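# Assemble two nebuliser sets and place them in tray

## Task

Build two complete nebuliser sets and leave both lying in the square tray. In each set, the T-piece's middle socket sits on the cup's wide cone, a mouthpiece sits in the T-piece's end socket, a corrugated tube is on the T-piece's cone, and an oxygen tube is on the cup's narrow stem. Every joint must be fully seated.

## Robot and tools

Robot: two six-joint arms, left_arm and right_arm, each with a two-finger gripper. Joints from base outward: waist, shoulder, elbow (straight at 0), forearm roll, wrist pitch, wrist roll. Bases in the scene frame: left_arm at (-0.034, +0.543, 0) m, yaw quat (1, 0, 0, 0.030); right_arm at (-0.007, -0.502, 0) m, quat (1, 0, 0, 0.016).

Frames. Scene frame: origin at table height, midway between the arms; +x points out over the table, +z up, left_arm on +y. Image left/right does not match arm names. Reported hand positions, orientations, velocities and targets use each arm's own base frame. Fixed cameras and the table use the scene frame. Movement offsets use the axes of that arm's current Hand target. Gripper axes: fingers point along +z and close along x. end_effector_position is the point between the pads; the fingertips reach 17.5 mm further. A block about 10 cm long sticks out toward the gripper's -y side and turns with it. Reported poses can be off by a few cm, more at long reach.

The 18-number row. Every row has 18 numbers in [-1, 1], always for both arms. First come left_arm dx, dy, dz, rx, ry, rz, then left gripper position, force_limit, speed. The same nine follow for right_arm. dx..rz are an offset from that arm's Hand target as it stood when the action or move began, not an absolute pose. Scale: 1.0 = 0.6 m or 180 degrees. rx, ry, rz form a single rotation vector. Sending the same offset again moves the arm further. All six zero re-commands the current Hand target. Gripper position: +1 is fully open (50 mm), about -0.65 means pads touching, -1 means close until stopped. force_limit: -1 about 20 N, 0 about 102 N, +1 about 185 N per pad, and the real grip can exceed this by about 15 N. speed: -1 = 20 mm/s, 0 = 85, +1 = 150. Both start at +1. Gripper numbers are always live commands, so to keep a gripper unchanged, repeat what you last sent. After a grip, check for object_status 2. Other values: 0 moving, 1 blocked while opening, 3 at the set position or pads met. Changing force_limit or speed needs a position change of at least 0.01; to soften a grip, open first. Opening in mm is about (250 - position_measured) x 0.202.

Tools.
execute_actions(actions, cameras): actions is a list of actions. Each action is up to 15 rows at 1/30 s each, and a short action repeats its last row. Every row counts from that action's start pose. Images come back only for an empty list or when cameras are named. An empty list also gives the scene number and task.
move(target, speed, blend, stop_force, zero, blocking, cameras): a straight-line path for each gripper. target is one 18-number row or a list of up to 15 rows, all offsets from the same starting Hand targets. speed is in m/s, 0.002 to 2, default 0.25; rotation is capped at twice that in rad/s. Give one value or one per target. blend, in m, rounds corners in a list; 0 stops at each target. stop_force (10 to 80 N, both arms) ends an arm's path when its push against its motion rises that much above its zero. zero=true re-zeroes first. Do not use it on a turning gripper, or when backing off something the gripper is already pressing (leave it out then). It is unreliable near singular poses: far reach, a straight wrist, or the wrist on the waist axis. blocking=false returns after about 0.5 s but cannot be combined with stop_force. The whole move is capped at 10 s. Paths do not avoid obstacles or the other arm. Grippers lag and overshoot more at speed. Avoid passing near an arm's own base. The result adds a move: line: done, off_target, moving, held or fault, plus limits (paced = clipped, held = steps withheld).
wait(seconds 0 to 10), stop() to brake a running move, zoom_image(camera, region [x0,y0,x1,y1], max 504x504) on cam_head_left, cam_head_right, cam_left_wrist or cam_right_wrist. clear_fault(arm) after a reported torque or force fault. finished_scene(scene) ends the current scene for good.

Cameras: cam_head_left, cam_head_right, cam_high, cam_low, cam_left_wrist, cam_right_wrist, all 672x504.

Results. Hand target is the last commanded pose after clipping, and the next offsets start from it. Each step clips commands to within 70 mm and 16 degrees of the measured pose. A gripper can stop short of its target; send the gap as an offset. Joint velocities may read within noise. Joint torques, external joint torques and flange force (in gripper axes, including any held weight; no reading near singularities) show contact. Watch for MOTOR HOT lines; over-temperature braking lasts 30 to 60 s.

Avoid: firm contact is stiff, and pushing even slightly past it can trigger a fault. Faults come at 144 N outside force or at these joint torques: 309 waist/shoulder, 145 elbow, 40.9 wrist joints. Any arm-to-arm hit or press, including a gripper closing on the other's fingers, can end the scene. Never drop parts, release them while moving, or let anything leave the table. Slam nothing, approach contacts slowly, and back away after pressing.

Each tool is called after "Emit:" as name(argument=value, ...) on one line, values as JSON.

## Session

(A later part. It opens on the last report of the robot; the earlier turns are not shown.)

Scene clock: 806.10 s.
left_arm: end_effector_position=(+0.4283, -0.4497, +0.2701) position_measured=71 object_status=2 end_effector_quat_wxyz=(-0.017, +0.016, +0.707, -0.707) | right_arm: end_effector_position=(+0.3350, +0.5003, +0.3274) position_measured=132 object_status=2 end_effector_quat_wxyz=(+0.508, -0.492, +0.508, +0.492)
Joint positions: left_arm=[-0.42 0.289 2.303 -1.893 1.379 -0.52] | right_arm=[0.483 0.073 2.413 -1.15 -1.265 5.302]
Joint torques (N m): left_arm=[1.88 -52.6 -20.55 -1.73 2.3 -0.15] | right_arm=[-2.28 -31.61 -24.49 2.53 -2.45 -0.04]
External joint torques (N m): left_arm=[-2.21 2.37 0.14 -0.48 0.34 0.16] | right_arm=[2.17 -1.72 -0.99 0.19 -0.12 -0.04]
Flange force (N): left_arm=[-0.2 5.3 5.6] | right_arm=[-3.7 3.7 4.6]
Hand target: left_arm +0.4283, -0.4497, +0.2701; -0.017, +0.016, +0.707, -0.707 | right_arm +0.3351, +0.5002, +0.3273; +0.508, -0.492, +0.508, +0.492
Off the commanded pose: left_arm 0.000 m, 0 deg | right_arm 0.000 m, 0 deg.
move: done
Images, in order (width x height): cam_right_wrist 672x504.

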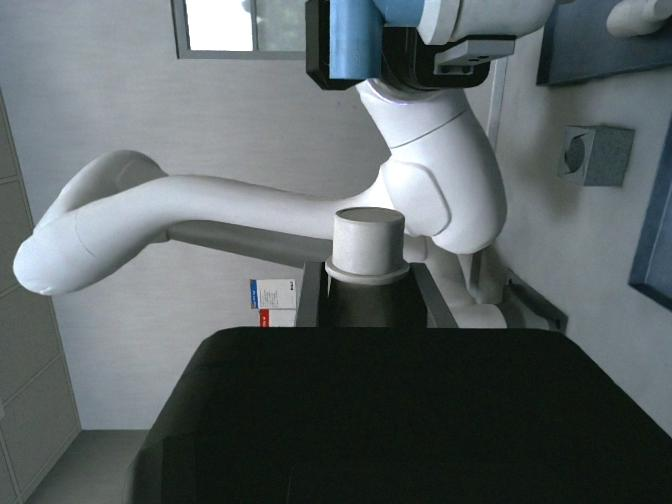

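Emit:
move(target=[[0, 0, 0, 0, 0, 0, -0.97, 1, -0.6, -0.0022, -0.0064, 0.1642, 0, 0, 0, -1, 1, -0.6], [0, 0, 0, 0, 0, 0, -0.97, 1, -0.6, -0.0022, -0.053, 0.1653, 0, 0, 0, -1, 1, -0.6]], speed=[0.25, 0.1], blend=[0.006, 0], cameras=["cam_left_wrist", "cam_right_wrist", "cam_head_left", "cam_head_right"])

Emit:
zoom_image(camera="cam_left_wrist", region=[440, 20, 672, 180])

Emit:
zoom_image(camera="cam_right_wrist", region=[290, 100, 490, 300])

Emit:
zoom_image(camera="cam_head_left", region=[380, 265, 425, 320])

Emit:
zoom_image(camera="cam_head_right", region=[355, 265, 400, 320])

Scene clock: 815.57 s.
left_arm: end_effector_position=(+0.4283, -0.4497, +0.2701) position_measured=71 object_status=2 end_effector_quat_wxyz=(-0.017, +0.016, +0.707, -0.707) | right_arm: end_effector_position=(+0.3700, +0.5984, +0.3286) position_measured=132 object_status=2 end_effector_quat_wxyz=(+0.508, -0.492, +0.508, +0.492)
Joint positions: left_arm=[-0.42 0.289 2.303 -1.893 1.379 -0.52] | right_arm=[0.634 0.192 2.262 -1.026 -1.168 5.285]
Joint torques (N m): left_arm=[1.85 -52.57 -20.6 -1.71 2.29 -0.15] | right_arm=[-2.19 -46.11 -26.06 2.73 -2.48 -0.05]
External joint torques (N m): left_arm=[-1.83 2.44 0.2 -0.49 0.33 0.16] | right_arm=[1.98 -1.44 -1.02 0.22 -0.11 -0.03]
Flange force (N): left_arm=[-0.4 5.4 4.9] | right_arm=[-2.6 2.9 3.4]
Hand target: left_arm +0.4283, -0.4497, +0.2701; -0.017, +0.016, +0.707, -0.707 | right_arm +0.3700, +0.5984, +0.3286; +0.508, -0.492, +0.508, +0.492
Off the commanded pose: left_arm 0.000 m, 0 deg | right_arm 0.000 m, 0 deg.
move: done
Images, in order (width x height): cam_head_left 672x504, cam_head_right 672x504, cam_left_wrist 672x504, cam_right_wrist 672x504.

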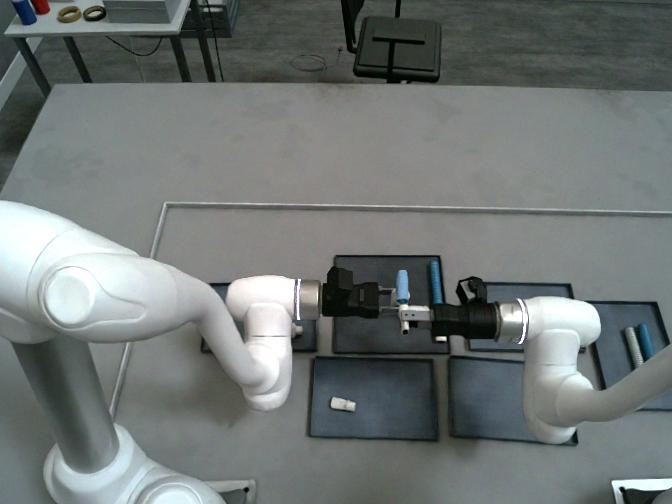

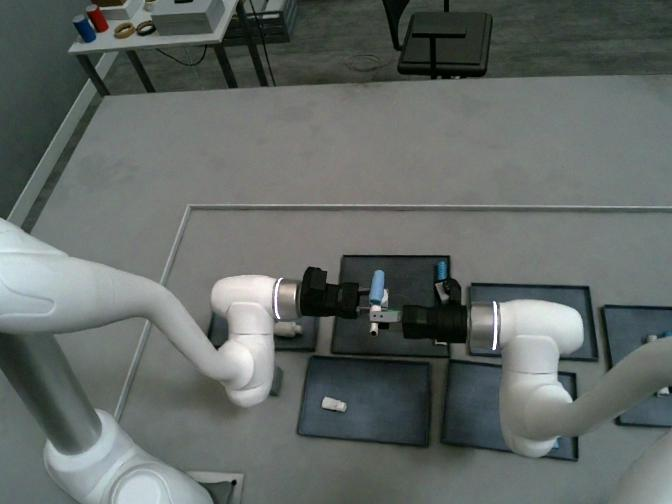

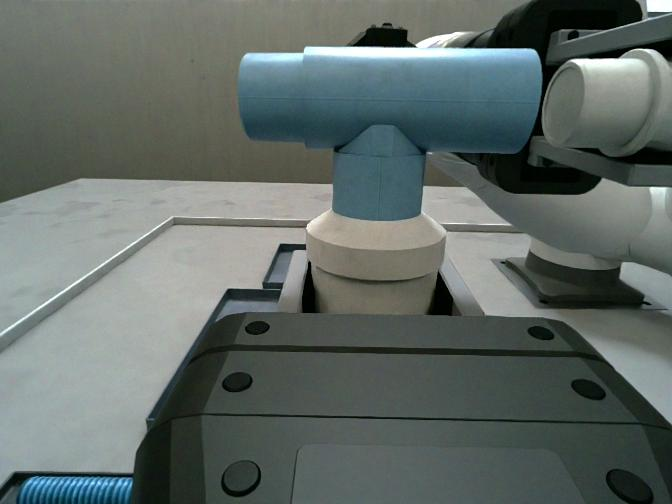

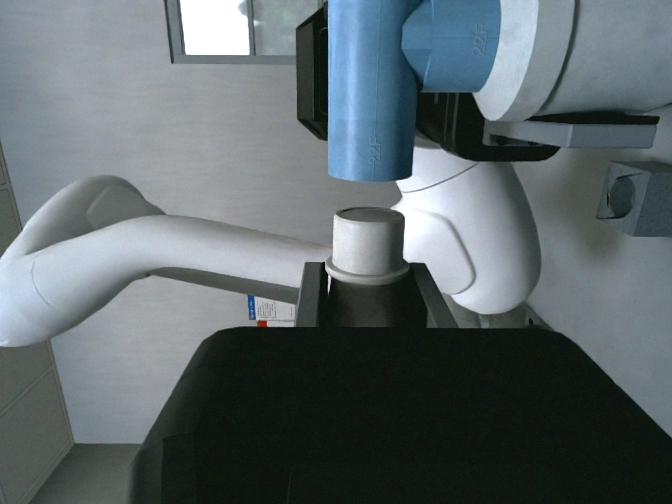

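Scaled by 2.172 from the camera's 672x504 image, which has a finer 960x720 frame.

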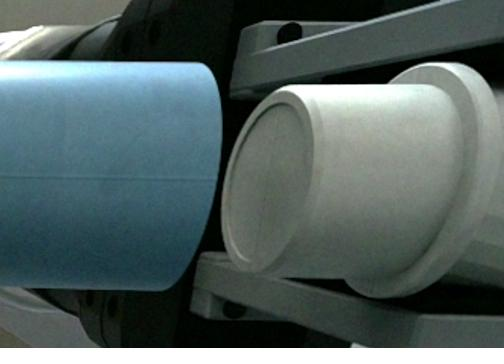

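Scaled by 2.520 from the camera's 672x504 image, which has a finer 960x720 frame.

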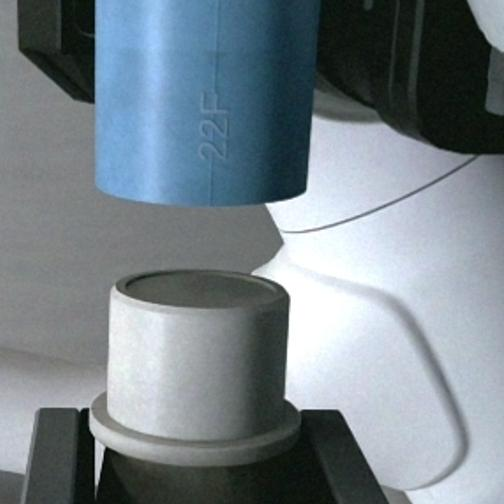

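Scaled by 9.164 from the camera's 672x504 image, which has a finer 960x720 frame.

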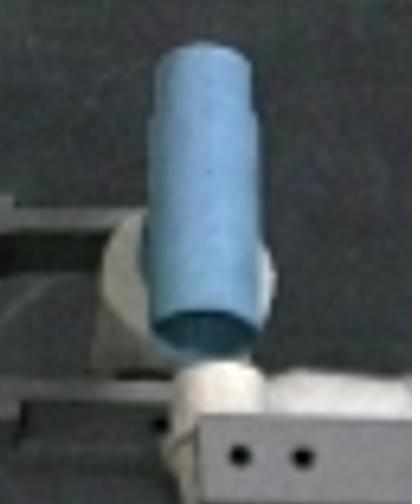

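Scaled by 9.164 from the camera's 672x504 image, which has a finer 960x720 frame.

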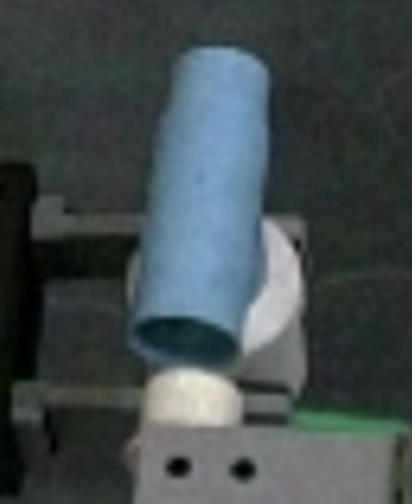

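Emit:
move(target=[0, 0, 0, 0, 0, 0, -0.97, 1, -0.6, -0.0003, 0.0002, 0.007, 0.0144, 0, 0, -1, 1, -0.6], speed=0.05, cameras=["cam_left_wrist", "cam_right_wrist", "cam_head_left", "cam_head_right"])

Emit:
zoom_image(camera="cam_head_left", region=[380, 265, 425, 320])

Emit:
zoom_image(camera="cam_head_right", region=[355, 265, 400, 320])

Emit:
zoom_image(camera="cam_right_wrist", region=[290, 100, 490, 300])

Emit:
zoom_image(camera="cam_left_wrist", region=[440, 20, 672, 180])

Scene clock: 840.67 s.
left_arm: end_effector_position=(+0.4283, -0.4497, +0.2701) position_measured=71 object_status=2 end_effector_quat_wxyz=(-0.017, +0.016, +0.707, -0.707) | right_arm: end_effector_position=(+0.3700, +0.6026, +0.3287) position_measured=132 object_status=2 end_effector_quat_wxyz=(+0.519, -0.481, +0.519, +0.480)
Joint positions: left_arm=[-0.42 0.289 2.303 -1.893 1.379 -0.52] | right_arm=[0.659 0.183 2.274 -0.96 -1.132 5.256]
Joint torques (N m): left_arm=[1.63 -52.5 -20.36 -1.73 2.3 -0.12] | right_arm=[-1.93 -45.19 -26.31 2.81 -2.52 -0.06]
External joint torques (N m): left_arm=[-1.83 2.61 -0.07 -0.48 0.33 0.12] | right_arm=[1.83 -1.85 -1.03 0.2 -0.13 -0.01]
Flange force (N): left_arm=[-1.1 5.5 5.1] | right_arm=[-3.3 3.3 2.6]
Hand target: left_arm +0.4283, -0.4497, +0.2701; -0.017, +0.016, +0.707, -0.707 | right_arm +0.3700, +0.6026, +0.3287; +0.519, -0.481, +0.519, +0.480
Off the commanded pose: left_arm 0.000 m, 0 deg | right_arm 0.000 m, 0 deg.
move: done
Images, in order (width x height): cam_head_left 672x504, cam_head_right 672x504, cam_left_wrist 672x504, cam_right_wrist 672x504.

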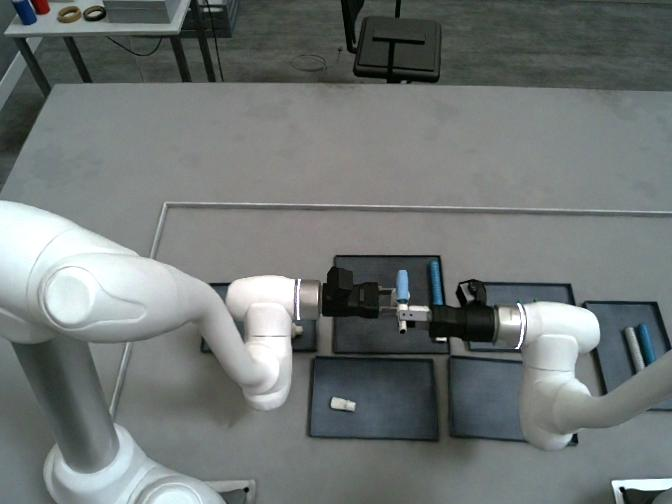

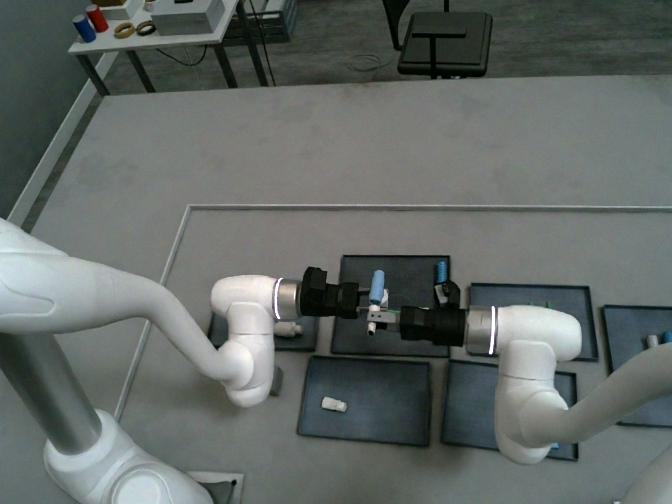

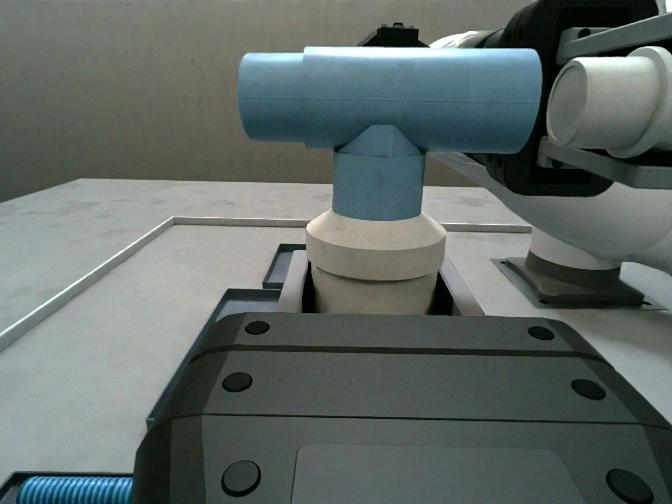

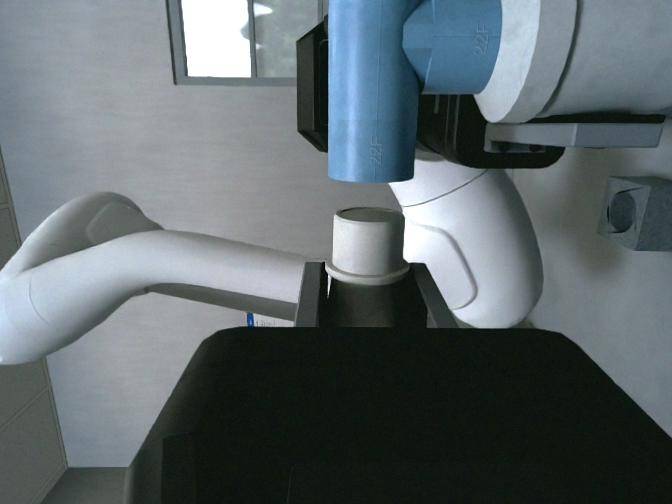

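Scaled by 9.164 from the camera's 672x504 image, which has a finer 960x720 frame.

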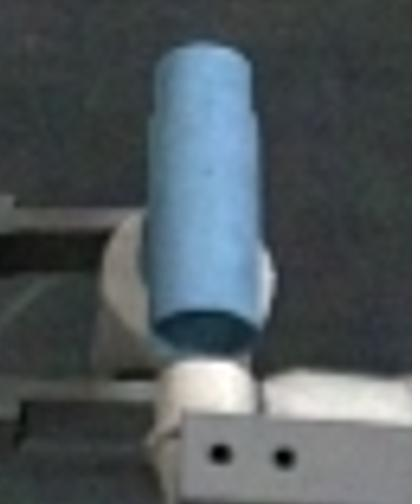

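Scaled by 9.164 from the camera's 672x504 image, which has a finer 960x720 frame.

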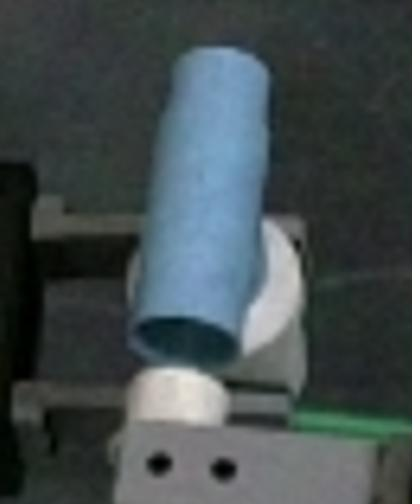

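Scaled by 2.520 from the camera's 672x504 image, which has a finer 960x720 frame.

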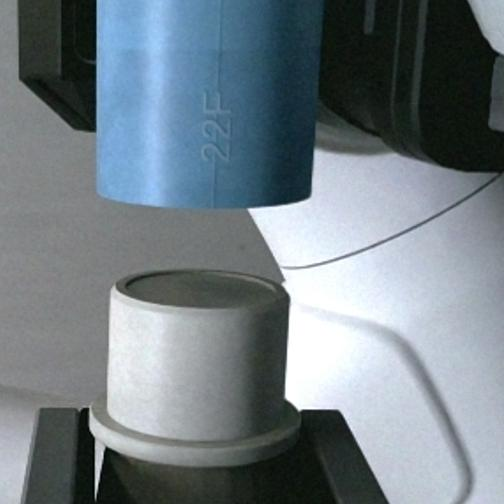

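Scaled by 2.172 from the camera's 672x504 image, which has a finer 960x720 frame.

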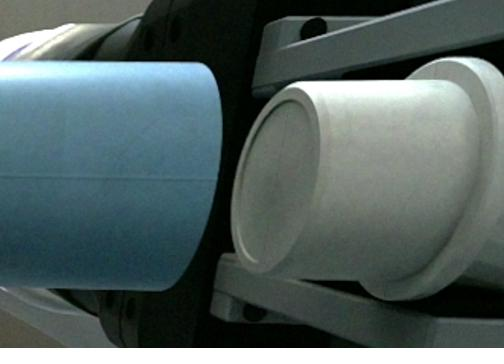

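Emit:
move(target=[[0, 0, 0, 0, 0, 0, -0.97, 1, -0.6, 0, -0.0117, 0, 0, 0, 0, -1, 1, -0.6], [0, 0, 0, 0, 0, 0, -0.97, 1, -0.6, 0, -0.046, 0, 0, 0, 0, -1, 1, -0.6]], speed=[0.03, 0.015], stop_force=15, cameras=["cam_left_wrist", "cam_right_wrist"])

Scene clock: 851.73 s.
left_arm: end_effector_position=(+0.4283, -0.4497, +0.2701) position_measured=71 object_status=2 end_effector_quat_wxyz=(-0.017, +0.016, +0.707, -0.707) | right_arm: end_effector_position=(+0.3973, +0.6005, +0.3288) position_measured=132 object_status=2 end_effector_quat_wxyz=(+0.519, -0.481, +0.519, +0.480)
Joint positions: left_arm=[-0.42 0.289 2.303 -1.893 1.379 -0.52] | right_arm=[0.621 0.209 2.239 -0.999 -1.147 5.279]
Joint torques (N m): left_arm=[-3.33 -56.82 -14.77 1.81 5.5 0.72] | right_arm=[-13.57 -44.61 -29.29 6.1 0.82 -0.03]
External joint torques (N m): left_arm=[3.43 6.52 -5.58 -4.01 -2.87 -0.71] | right_arm=[13.61 -4.93 1.82 -3.09 -3.42 -0.05]
Flange force (N): left_arm=[-16.3 7.5 8.2] | right_arm=[-5.0 19.1 7.0]
Hand target: left_arm +0.4283, -0.4497, +0.2701; -0.017, +0.016, +0.707, -0.707 | right_arm +0.3973, +0.6005, +0.3288; +0.519, -0.481, +0.519, +0.480
Off the commanded pose: left_arm 0.000 m, 0 deg | right_arm 0.000 m, 0 deg.
move: contact (right_arm); path passed 1 of 2 targets
Images, in order (width x height): cam_left_wrist 672x504, cam_right_wrist 672x504.

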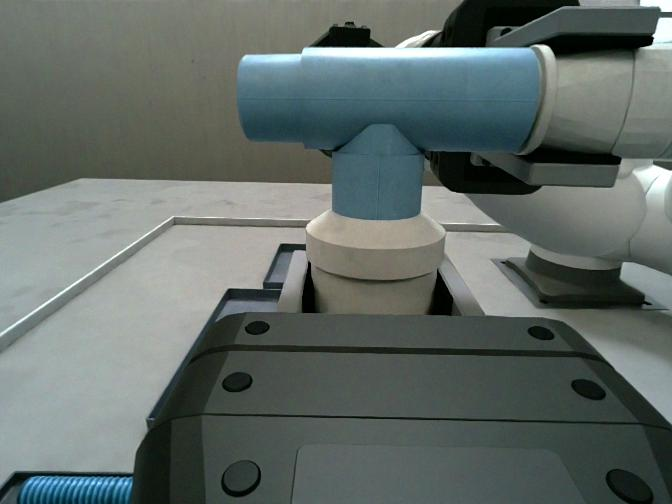

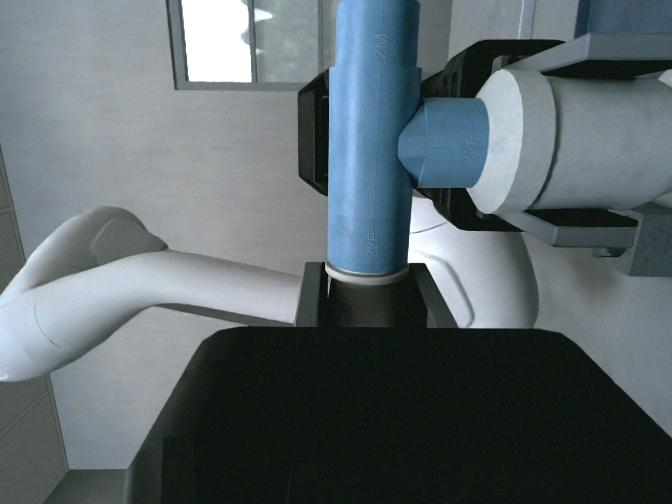

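Emit:
move(target=[[0, 0, 0, 0, 0, 0, -0.97, 1, -0.6, -0.001325, -0.0014, 0.00005, 0, 0.02222, 0, -1, 1, -0.6], [0, 0, 0, 0, 0, 0, -0.97, 1, -0.6, 0.001325, -0.0027, 0.0001, 0, -0.02222, 0, -1, 1, -0.6], [0, 0, 0, 0, 0, 0, -0.97, 1, -0.6, -0.001325, -0.0038, 0.0001, 0, 0.02222, 0, -1, 1, -0.6], [0, 0, 0, 0, 0, 0, -0.97, 1, -0.6, 0, -0.0042, 0.0001, 0, 0, 0, -1, 1, -0.6]], speed=0.06, cameras=["cam_left_wrist", "cam_right_wrist"])

Emit:
zoom_image(camera="cam_right_wrist", region=[290, 200, 440, 310])

Emit:
zoom_image(camera="cam_left_wrist", region=[440, 20, 672, 180])

Scene clock: 861.77 s.
left_arm: end_effector_position=(+0.4283, -0.4497, +0.2701) position_measured=71 object_status=2 end_effector_quat_wxyz=(-0.017, +0.016, +0.707, -0.707) | right_arm: end_effector_position=(+0.3999, +0.6003, +0.3288) position_measured=132 object_status=2 end_effector_quat_wxyz=(+0.519, -0.481, +0.519, +0.480)
Joint positions: left_arm=[-0.42 0.289 2.303 -1.893 1.379 -0.52] | right_arm=[0.618 0.211 2.236 -1.002 -1.148 5.281]
Joint torques (N m): left_arm=[-17.5 -65.52 -10.36 5.77 11.29 1.38] | right_arm=[-24.2 -34.05 -34.9 9.92 6.54 -0.31]
External joint torques (N m): left_arm=[17.6 15.37 -9.92 -7.96 -8.67 -1.38] | right_arm=[23.82 -15.88 7.33 -6.91 -9.13 0.23]
Flange force (N): left_arm=[-40.7 17.8 -1.9] | right_arm=[-15.7 41.6 -4.7]
Hand target: left_arm +0.4283, -0.4497, +0.2701; -0.017, +0.016, +0.707, -0.707 | right_arm +0.3999, +0.6003, +0.3288; +0.519, -0.481, +0.519, +0.480
Off the commanded pose: left_arm 0.000 m, 0 deg | right_arm 0.000 m, 0 deg.
move: done
Images, in order (width x height): cam_left_wrist 672x504, cam_right_wrist 672x504.

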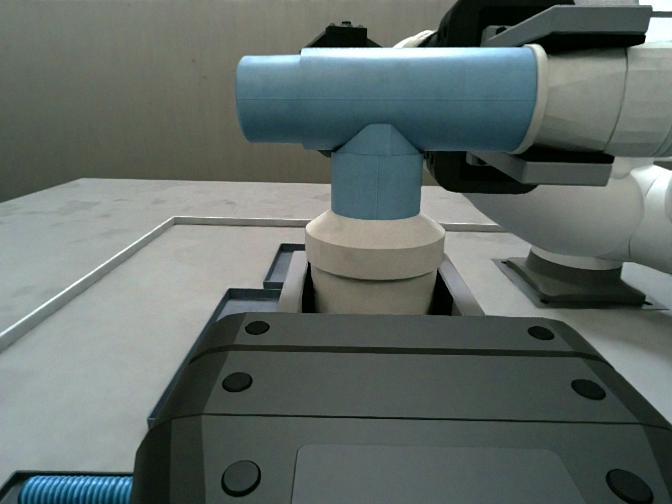

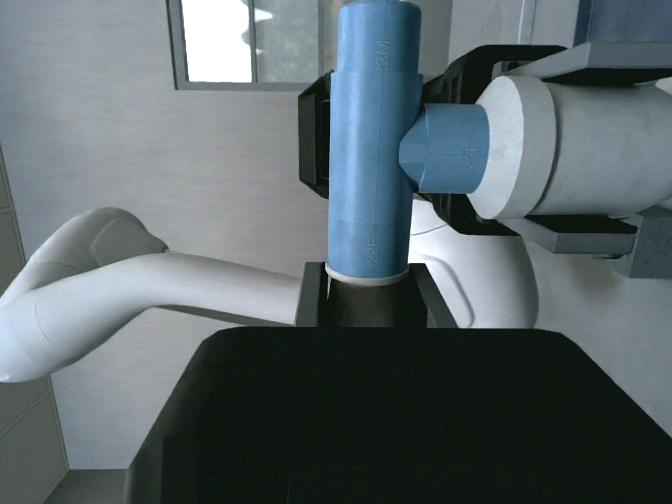

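Scaled by 3.360 from the camera's 672x504 image, which has a finer 960x720 frame.

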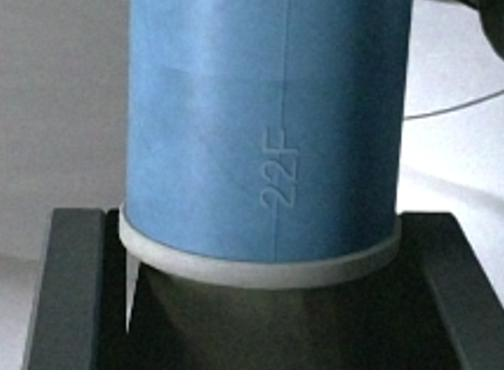

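Scaled by 2.172 from the camera's 672x504 image, which has a finer 960x720 frame.

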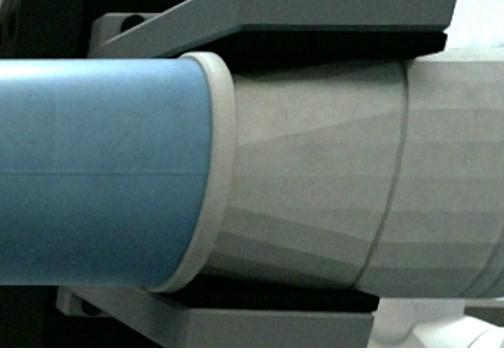

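Emit:
move(target=[[0, 0, 0, 0, 0, 0, -0.97, 1, -0.6, -0.001325, -0.0009, 0.00005, 0, 0.02222, 0, -1, 1, -0.6], [0, 0, 0, 0, 0, 0, -0.97, 1, -0.6, 0.001325, -0.0015, 0.0001, 0, -0.02222, 0, -1, 1, -0.6], [0, 0, 0, 0, 0, 0, -0.97, 1, -0.6, 0, -0.0016, 0.0001, 0, 0, 0, -1, 1, -0.6], [0, 0, 0, 0, 0, 0, -0.97, 1, -0.6, 0, -0.0002, 0, 0, 0, 0, -1, 1, -0.6], [0, 0, 0, 0, 0, 0, -0.97, 1, -0.6, 0, -0.0002, 0, 0, 0, 0, 0.36, 1, -0.6], [0, 0, 0, 0, 0, 0, -0.97, 1, -0.6, 0, -0.0002, -0.1333, 0, 0, 0, 0.36, 1, -0.6], [0, 0, 0, 0, 0, 0, -0.97, 1, -0.6, -0.002, -0.0452, -0.5821, 0.3501, 0.0077, 0.3504, 0.36, 1, -0.6], [0, 0, 0, 0, 0, 0, -0.97, 1, -0.6, 0.1313, -0.0097, -0.9972, 0.7002, 0.0155, 0.7009, 0.36, 1, -0.6]], speed=[0.06, 0.06, 0.06, 0.05, 0.05, 0.15, 0.45, 0.45], blend=[0, 0, 0, 0, 0, 0.01, 0.03, 0], cameras=["cam_left_wrist", "cam_right_wrist"])

Scene clock: 881.27 s.
left_arm: end_effector_position=(+0.4283, -0.4497, +0.2701) position_measured=71 object_status=2 end_effector_quat_wxyz=(-0.017, +0.016, +0.707, -0.707) | right_arm: end_effector_position=(+0.3598, +0.0033, +0.2506) position_measured=99 object_status=3 end_effector_quat_wxyz=(-0.001, +0.719, +0.695, +0.000)
Joint positions: left_arm=[-0.42 0.289 2.303 -1.893 1.379 -0.52] | right_arm=[-0.087 -0.26 2.217 0 1.186 6.23]
Joint torques (N m): left_arm=[1.6 -52.47 -20.48 -1.75 2.33 -0.16] | right_arm=[-2.65 -11.51 -39.4 3.79 0.25 -0.05]
External joint torques (N m): left_arm=[-1.6 2.42 0.06 -0.46 0.29 0.16] | right_arm=[2.56 -1.59 -1.56 0.28 -0.18 0.05]
Flange force (N): left_arm=[-0.9 5.3 4.5] | right_arm=[7.2 -0.5 -3.0]
Hand target: left_arm +0.4283, -0.4497, +0.2701; -0.017, +0.016, +0.707, -0.707 | right_arm +0.3598, +0.0033, +0.2506; -0.001, +0.719, +0.695, +0.000
Off the commanded pose: left_arm 0.000 m, 0 deg | right_arm 0.000 m, 0 deg.
move: done
Images, in order (width x height): cam_left_wrist 672x504, cam_right_wrist 672x504.

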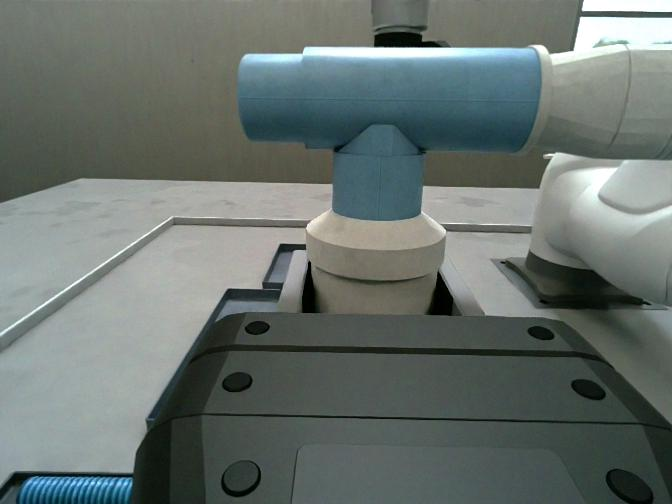

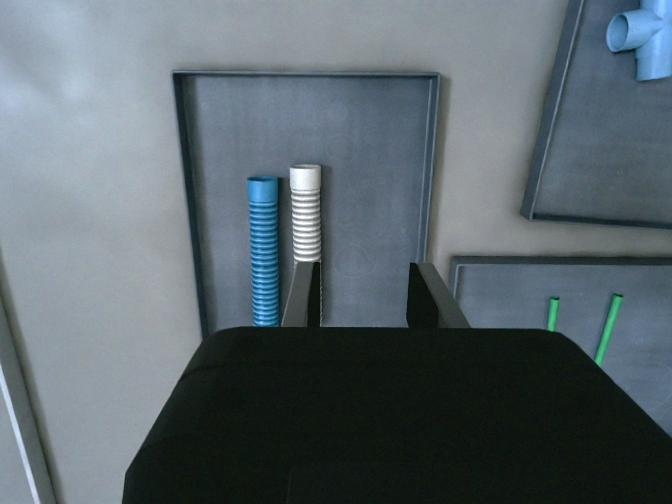

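Emit:
move(target=[0, 0, 0, 0, 0, 0, -0.97, 1, -0.6, -0.0528, -0.0028, 0.2683, 0, 0, 0.0034, 0.241, 1, -0.6], speed=0.25, cameras=["cam_right_wrist"])

Emit:
zoom_image(camera="cam_right_wrist", region=[230, 180, 450, 330])

Scene clock: 895.87 s.
left_arm: end_effector_position=(+0.4283, -0.4497, +0.2701) position_measured=71 object_status=2 end_effector_quat_wxyz=(-0.017, +0.016, +0.707, -0.707) | right_arm: end_effector_position=(+0.3568, -0.0283, +0.0896) position_measured=117 object_status=3 end_effector_quat_wxyz=(+0.000, +0.723, +0.691, +0.000)
Joint positions: left_arm=[-0.42 0.289 2.303 -1.893 1.379 -0.52] | right_arm=[-0.176 -0.069 2.414 0 0.798 6.153]
Joint torques (N m): left_arm=[1.6 -52.58 -20.51 -1.73 2.33 -0.15] | right_arm=[-2.22 -21.78 -30.3 2.93 0.27 0.01]
External joint torques (N m): left_arm=[-1.8 2.46 0.3 -0.46 0.3 0.15] | right_arm=[2.19 -2.29 -1.31 0.22 -0.2 -0.01]
Flange force (N): left_arm=[-0.3 5.5 4.7] | right_arm=[6.1 -1.1 -4.7]
Hand target: left_arm +0.4283, -0.4497, +0.2701; -0.017, +0.016, +0.707, -0.707 | right_arm +0.3568, -0.0283, +0.0896; -0.001, +0.723, +0.691, +0.000
Off the commanded pose: left_arm 0.000 m, 0 deg | right_arm 0.000 m, 0 deg.
move: done
Images, in order (width x height): cam_right_wrist 672x504.

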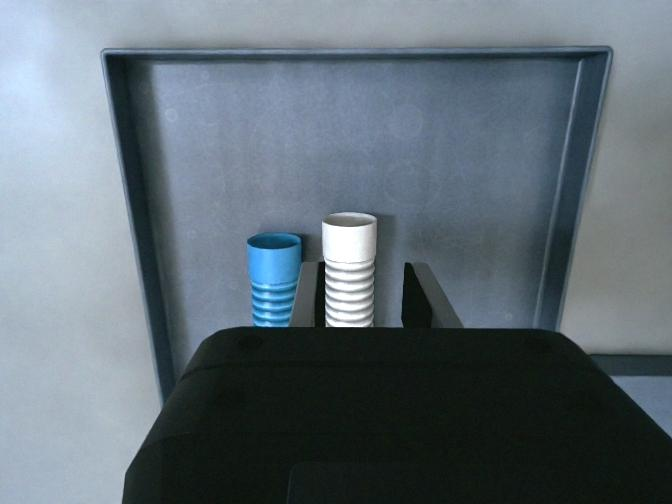

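Scaled by 2.291 from the camera's 672x504 image, which has a finer 960x720 frame.

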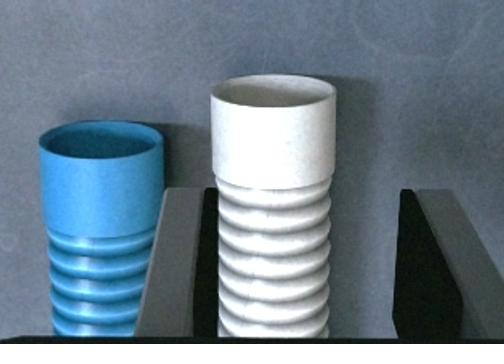

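Emit:
move(target=[[0, 0, 0, 0, 0, 0, -0.97, 1, -0.6, -0.0048, 0.0017, 0.04, 0, 0, -0.002, 0.241, 1, -0.6], [0, 0, 0, 0, 0, 0, -0.97, 1, -0.6, -0.0048, 0.0017, 0.1085, 0, 0, -0.002, 0.241, 1, -0.6], [0, 0, 0, 0, 0, 0, -0.97, 1, -0.6, -0.0048, 0.0017, 0.1085, 0, 0, -0.002, -1, 1, -0.6], [0, 0, 0, 0, 0, 0, -0.97, 1, -0.6, -0.0048, 0.0017, -0.184, 0, 0, -0.002, -1, 1, -0.6], [0, 0, 0, 0, 0, 0, -0.97, 1, -0.6, 0.4205, 0.1365, -0.3173, 0, 0.25, -0.001, -1, 1, -0.6], [0, 0, 0, 0, 0, 0, -0.97, 1, -0.6, 0.8097, 0.2527, -0.4057, 0, 0.5, 0, -1, 1, -0.6]], speed=[0.1, 0.08, 0.08, 0.25, 0.4, 0.4], blend=[0.005, 0, 0, 0.03, 0.05, 0], cameras=["cam_right_wrist", "cam_head_left"])

Scene clock: 921.27 s.
left_arm: end_effector_position=(+0.4283, -0.4497, +0.2701) position_measured=71 object_status=2 end_effector_quat_wxyz=(-0.017, +0.016, +0.707, -0.707) | right_arm: end_effector_position=(+0.5305, +0.4501, +0.3328) position_measured=137 object_status=2 end_effector_quat_wxyz=(+0.489, -0.511, -0.488, -0.511)
Joint positions: left_arm=[-0.42 0.289 2.303 -1.893 1.379 -0.52] | right_arm=[0.236 0.274 2.138 1.783 1.385 5.424]
Joint torques (N m): left_arm=[1.62 -52.43 -20.5 -1.72 2.29 -0.16] | right_arm=[-1.86 -59.94 -32.22 1.27 2.55 0.13]
External joint torques (N m): left_arm=[-1.51 2.09 0 -0.5 0.34 0.17] | right_arm=[1.68 -2.9 -1.42 0.12 -0.2 -0.05]
Flange force (N): left_arm=[-0.6 4.7 4.2] | right_arm=[4.9 -2.0 3.0]
Hand target: left_arm +0.4283, -0.4497, +0.2701; -0.017, +0.016, +0.707, -0.707 | right_arm +0.5305, +0.4502, +0.3328; +0.489, -0.511, -0.488, -0.511
Off the commanded pose: left_arm 0.000 m, 0 deg | right_arm 0.000 m, 0 deg.
move: done
Images, in order (width x height): cam_head_left 672x504, cam_right_wrist 672x504.

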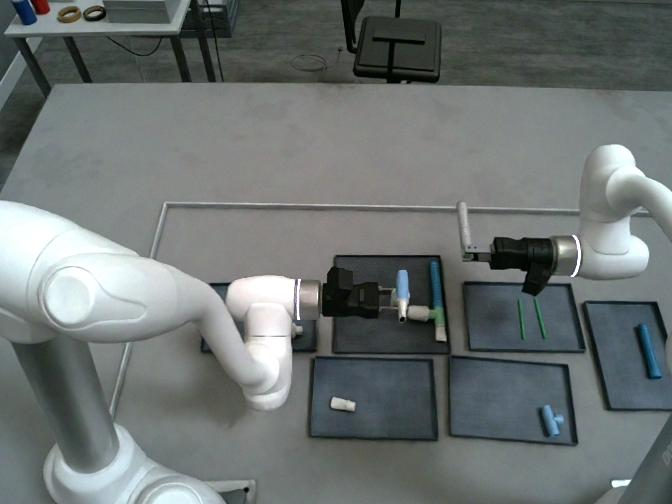

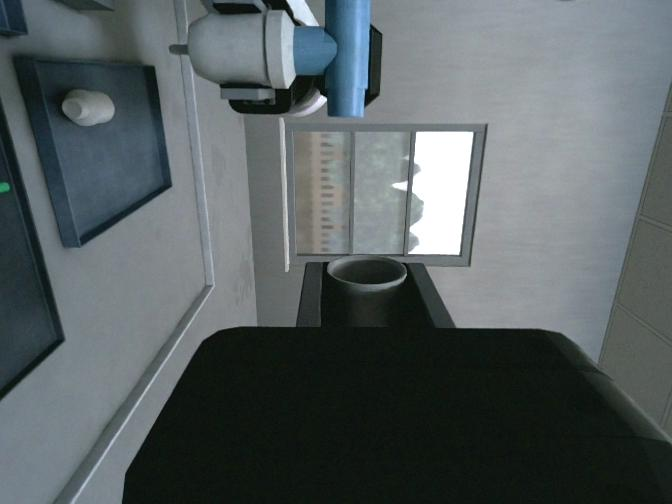

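Emit:
move(target=[[0,0,0,0,0,0,-0.97,1,-0.6,-0.0076,-0.0109,0.2443,-0.0115,0,0.004,-1,1,-0.6],[0,0,0,0,0,0,-0.97,1,-0.6,-0.0076,-0.0533,0.2407,-0.0115,0,0.004,-1,1,-0.6]], speed=[0.25,0.08], cameras=["cam_head_left","cam_head_right","cam_left_wrist","cam_right_wrist"])

Emit:
zoom_image(camera="cam_left_wrist", region=[60, 20, 290, 180])

Emit:
zoom_image(camera="cam_head_left", region=[385, 240, 421, 306])

Emit:
zoom_image(camera="cam_head_right", region=[363, 240, 399, 306])

Emit:
zoom_image(camera="cam_right_wrist", region=[290, 60, 490, 300])

Scene clock: 963.27 s.
left_arm: end_effector_position=(+0.4283, -0.4497, +0.2701) position_measured=71 object_status=2 end_effector_quat_wxyz=(-0.017, +0.016, +0.707, -0.707) | right_arm: end_effector_position=(+0.5050, +0.5959, +0.3283) position_measured=137 object_status=2 end_effector_quat_wxyz=(-0.483, +0.523, +0.476, +0.516)
Joint positions: left_arm=[-0.42 0.289 2.303 -1.893 1.379 -0.52] | right_arm=[0.506 0.317 2.086 2.028 1.188 5.375]
Joint torques (N m): left_arm=[1.74 -52.58 -20.38 -1.75 2.34 -0.14] | right_arm=[-1.93 -66 -33.09 0.31 2.72 0.12]
External joint torques (N m): left_arm=[-1.89 2.58 -0.06 -0.46 0.29 0.14] | right_arm=[1.85 -2.07 -1.45 0.15 -0.25 -0.04]
Flange force (N): left_arm=[-1.0 5.5 5.2] | right_arm=[3.7 -2.0 3.2]
Hand target: left_arm +0.4283, -0.4497, +0.2701; -0.017, +0.016, +0.707, -0.707 | right_arm +0.5050, +0.5959, +0.3283; -0.483, +0.523, +0.476, +0.516
Off the commanded pose: left_arm 0.000 m, 0 deg | right_arm 0.000 m, 0 deg.
move: done
Images, in order (width x height): cam_head_left 672x504, cam_head_right 672x504, cam_left_wrist 672x504, cam_right_wrist 672x504.

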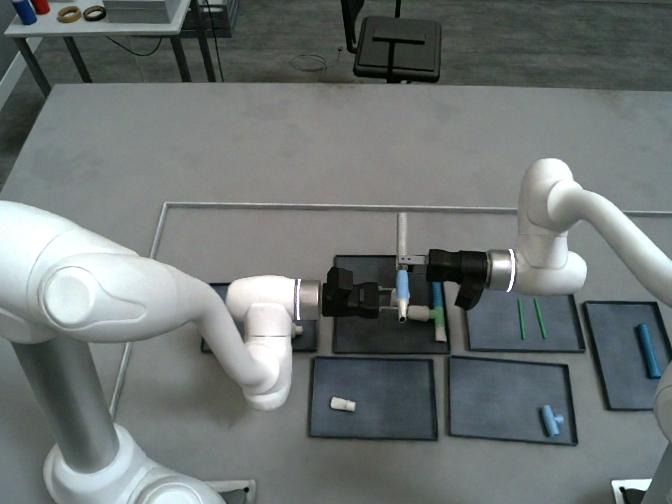

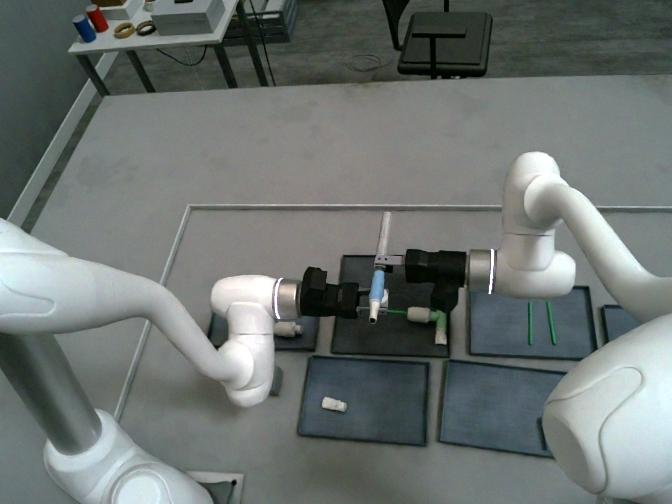

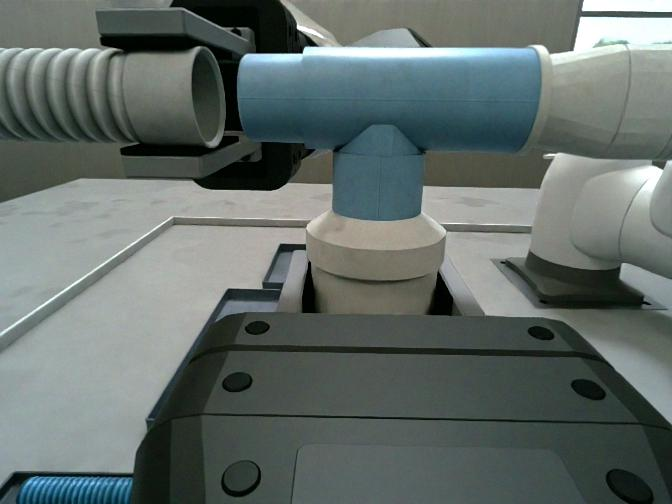

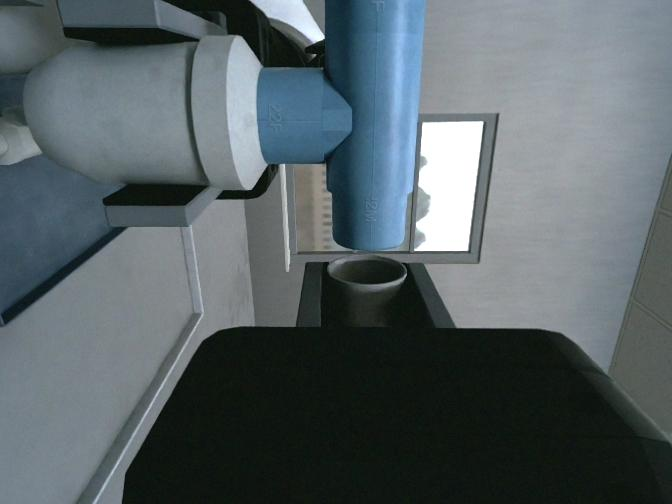

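Scaled by 2.191 from the camera's 672x504 image, which has a finer 960x720 frame.

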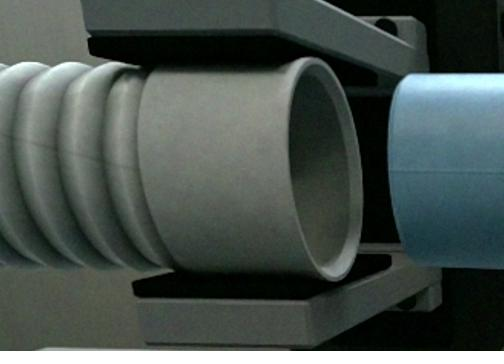

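Scaled by 7.636 from the camera's 672x504 image, which has a finer 960x720 frame.

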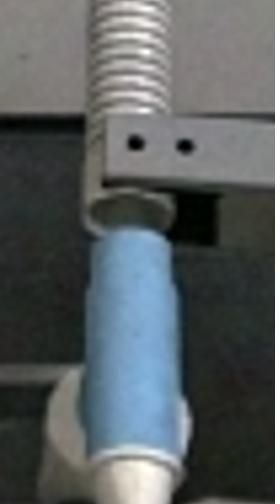

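Scaled by 7.636 from the camera's 672x504 image, which has a finer 960x720 frame.

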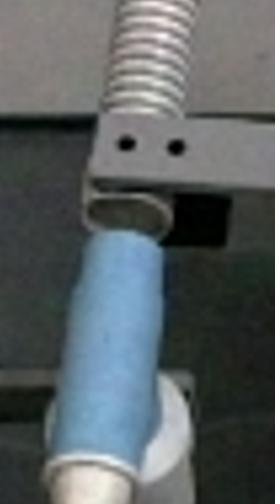

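Scaled by 2.100 from the camera's 672x504 image, which has a finer 960x720 frame.

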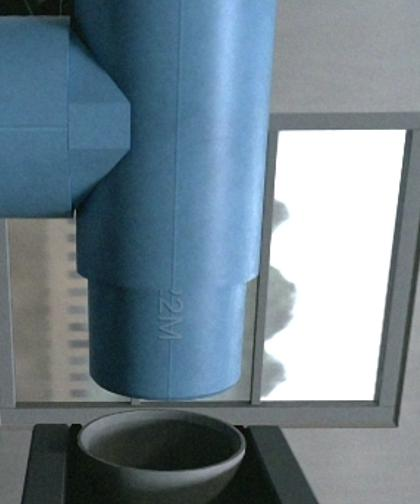

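Emit:
zoom_image(camera="cam_head_left", region=[387, 256, 421, 290])

Emit:
zoom_image(camera="cam_head_right", region=[363, 256, 397, 290])

Scaled by 14.824 from the camera's 672x504 image, which has a finer 960x720 frame.

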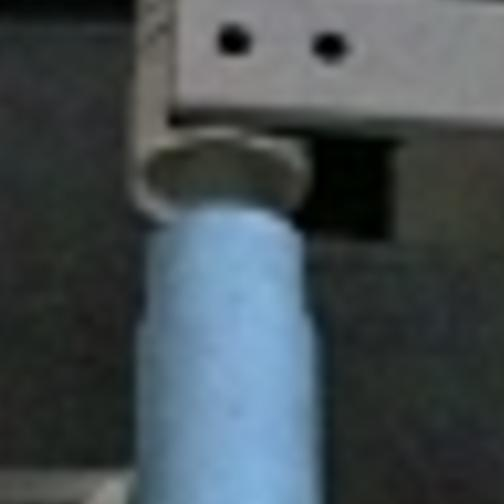

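Scaled by 14.824 from the camera's 672x504 image, which has a finer 960x720 frame.

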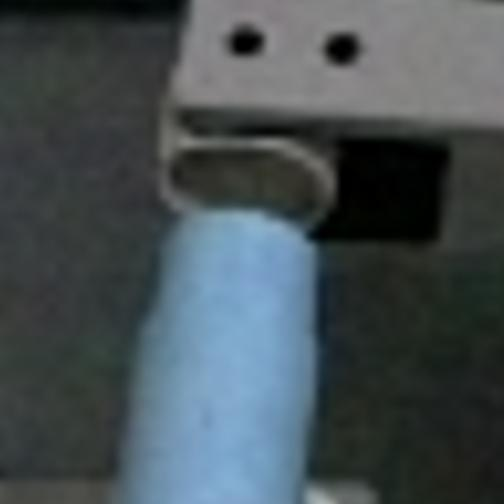

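Emit:
move(target=[[0,0,0,0,0,0,-0.97,1,-0.6,-0.0002,-0.02,-0.0005,0,0,0,-1,1,-0.6],[0,0,0,0,0,0,-0.97,1,-0.6,-0.0006,-0.07,-0.0005,0,0,0,-1,1,-0.6]], speed=[0.04,0.018], stop_force=15, cameras=["cam_left_wrist","cam_right_wrist"])

Emit:
zoom_image(camera="cam_left_wrist", region=[60, 20, 290, 180])

Emit:
zoom_image(camera="cam_right_wrist", region=[290, 60, 490, 300])

Scene clock: 1013.50 s.
left_arm: end_effector_position=(+0.4283, -0.4497, +0.2701) position_measured=71 object_status=2 end_effector_quat_wxyz=(-0.017, +0.016, +0.707, -0.707) | right_arm: end_effector_position=(+0.4794, +0.5976, +0.3285) position_measured=137 object_status=2 end_effector_quat_wxyz=(-0.483, +0.523, +0.476, +0.517)
Joint positions: left_arm=[-0.42 0.289 2.303 -1.893 1.379 -0.52] | right_arm=[0.532 0.291 2.124 2.055 1.178 5.355]
Joint torques (N m): left_arm=[5.97 -52 -31.73 -6.87 0.25 -1.11] | right_arm=[14.2 -61.98 -25.45 -4.78 5.08 0.17]
External joint torques (N m): left_arm=[-6.22 2.18 11.32 4.67 2.37 1.11] | right_arm=[-14.29 -3 -8.7 5.13 -2.58 -0.09]
Flange force (N): left_arm=[18.8 11.4 -3.4] | right_arm=[8.2 17.9 -4.8]
Hand target: left_arm +0.4283, -0.4497, +0.2701; -0.017, +0.016, +0.707, -0.707 | right_arm +0.4794, +0.5976, +0.3285; -0.483, +0.523, +0.476, +0.517 (not the last commanded pose)
Off the commanded pose: left_arm 0.000 m, 0 deg | right_arm 0.016 m, 0 deg.
move: contact (right_arm); path passed 1 of 2 targets
Images, in order (width x height): cam_left_wrist 672x504, cam_right_wrist 672x504.

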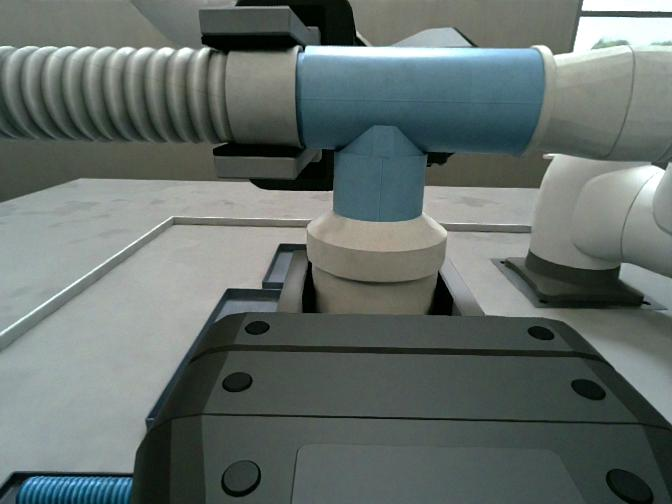

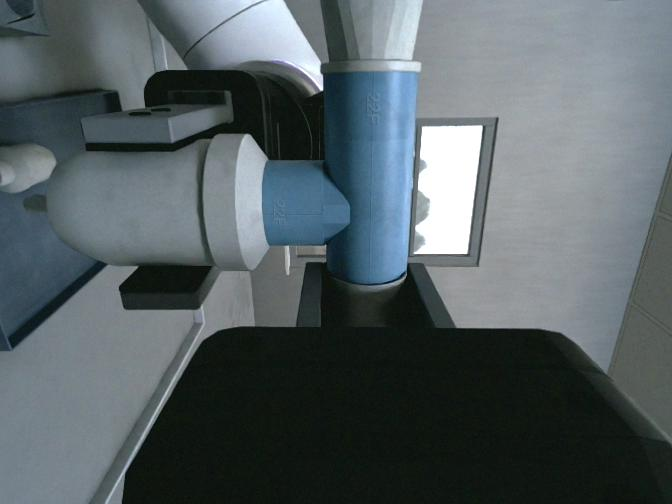

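Scaled by 2.191 from the camera's 672x504 image, which has a finer 960x720 frame.

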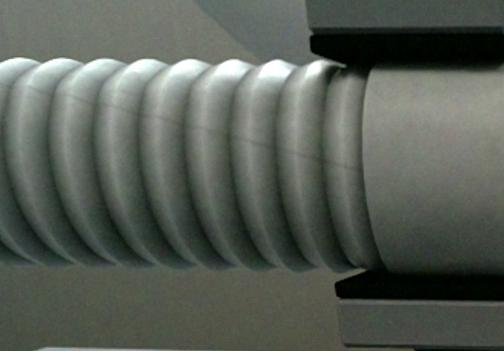

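Scaled by 2.100 from the camera's 672x504 image, which has a finer 960x720 frame.

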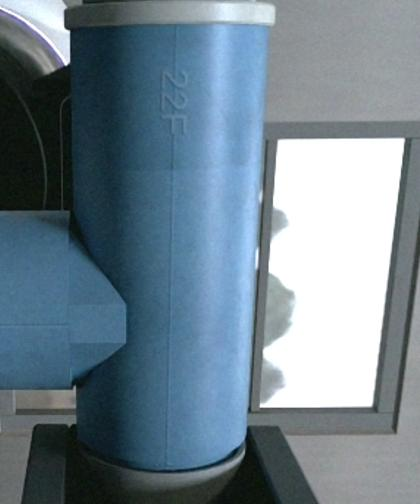

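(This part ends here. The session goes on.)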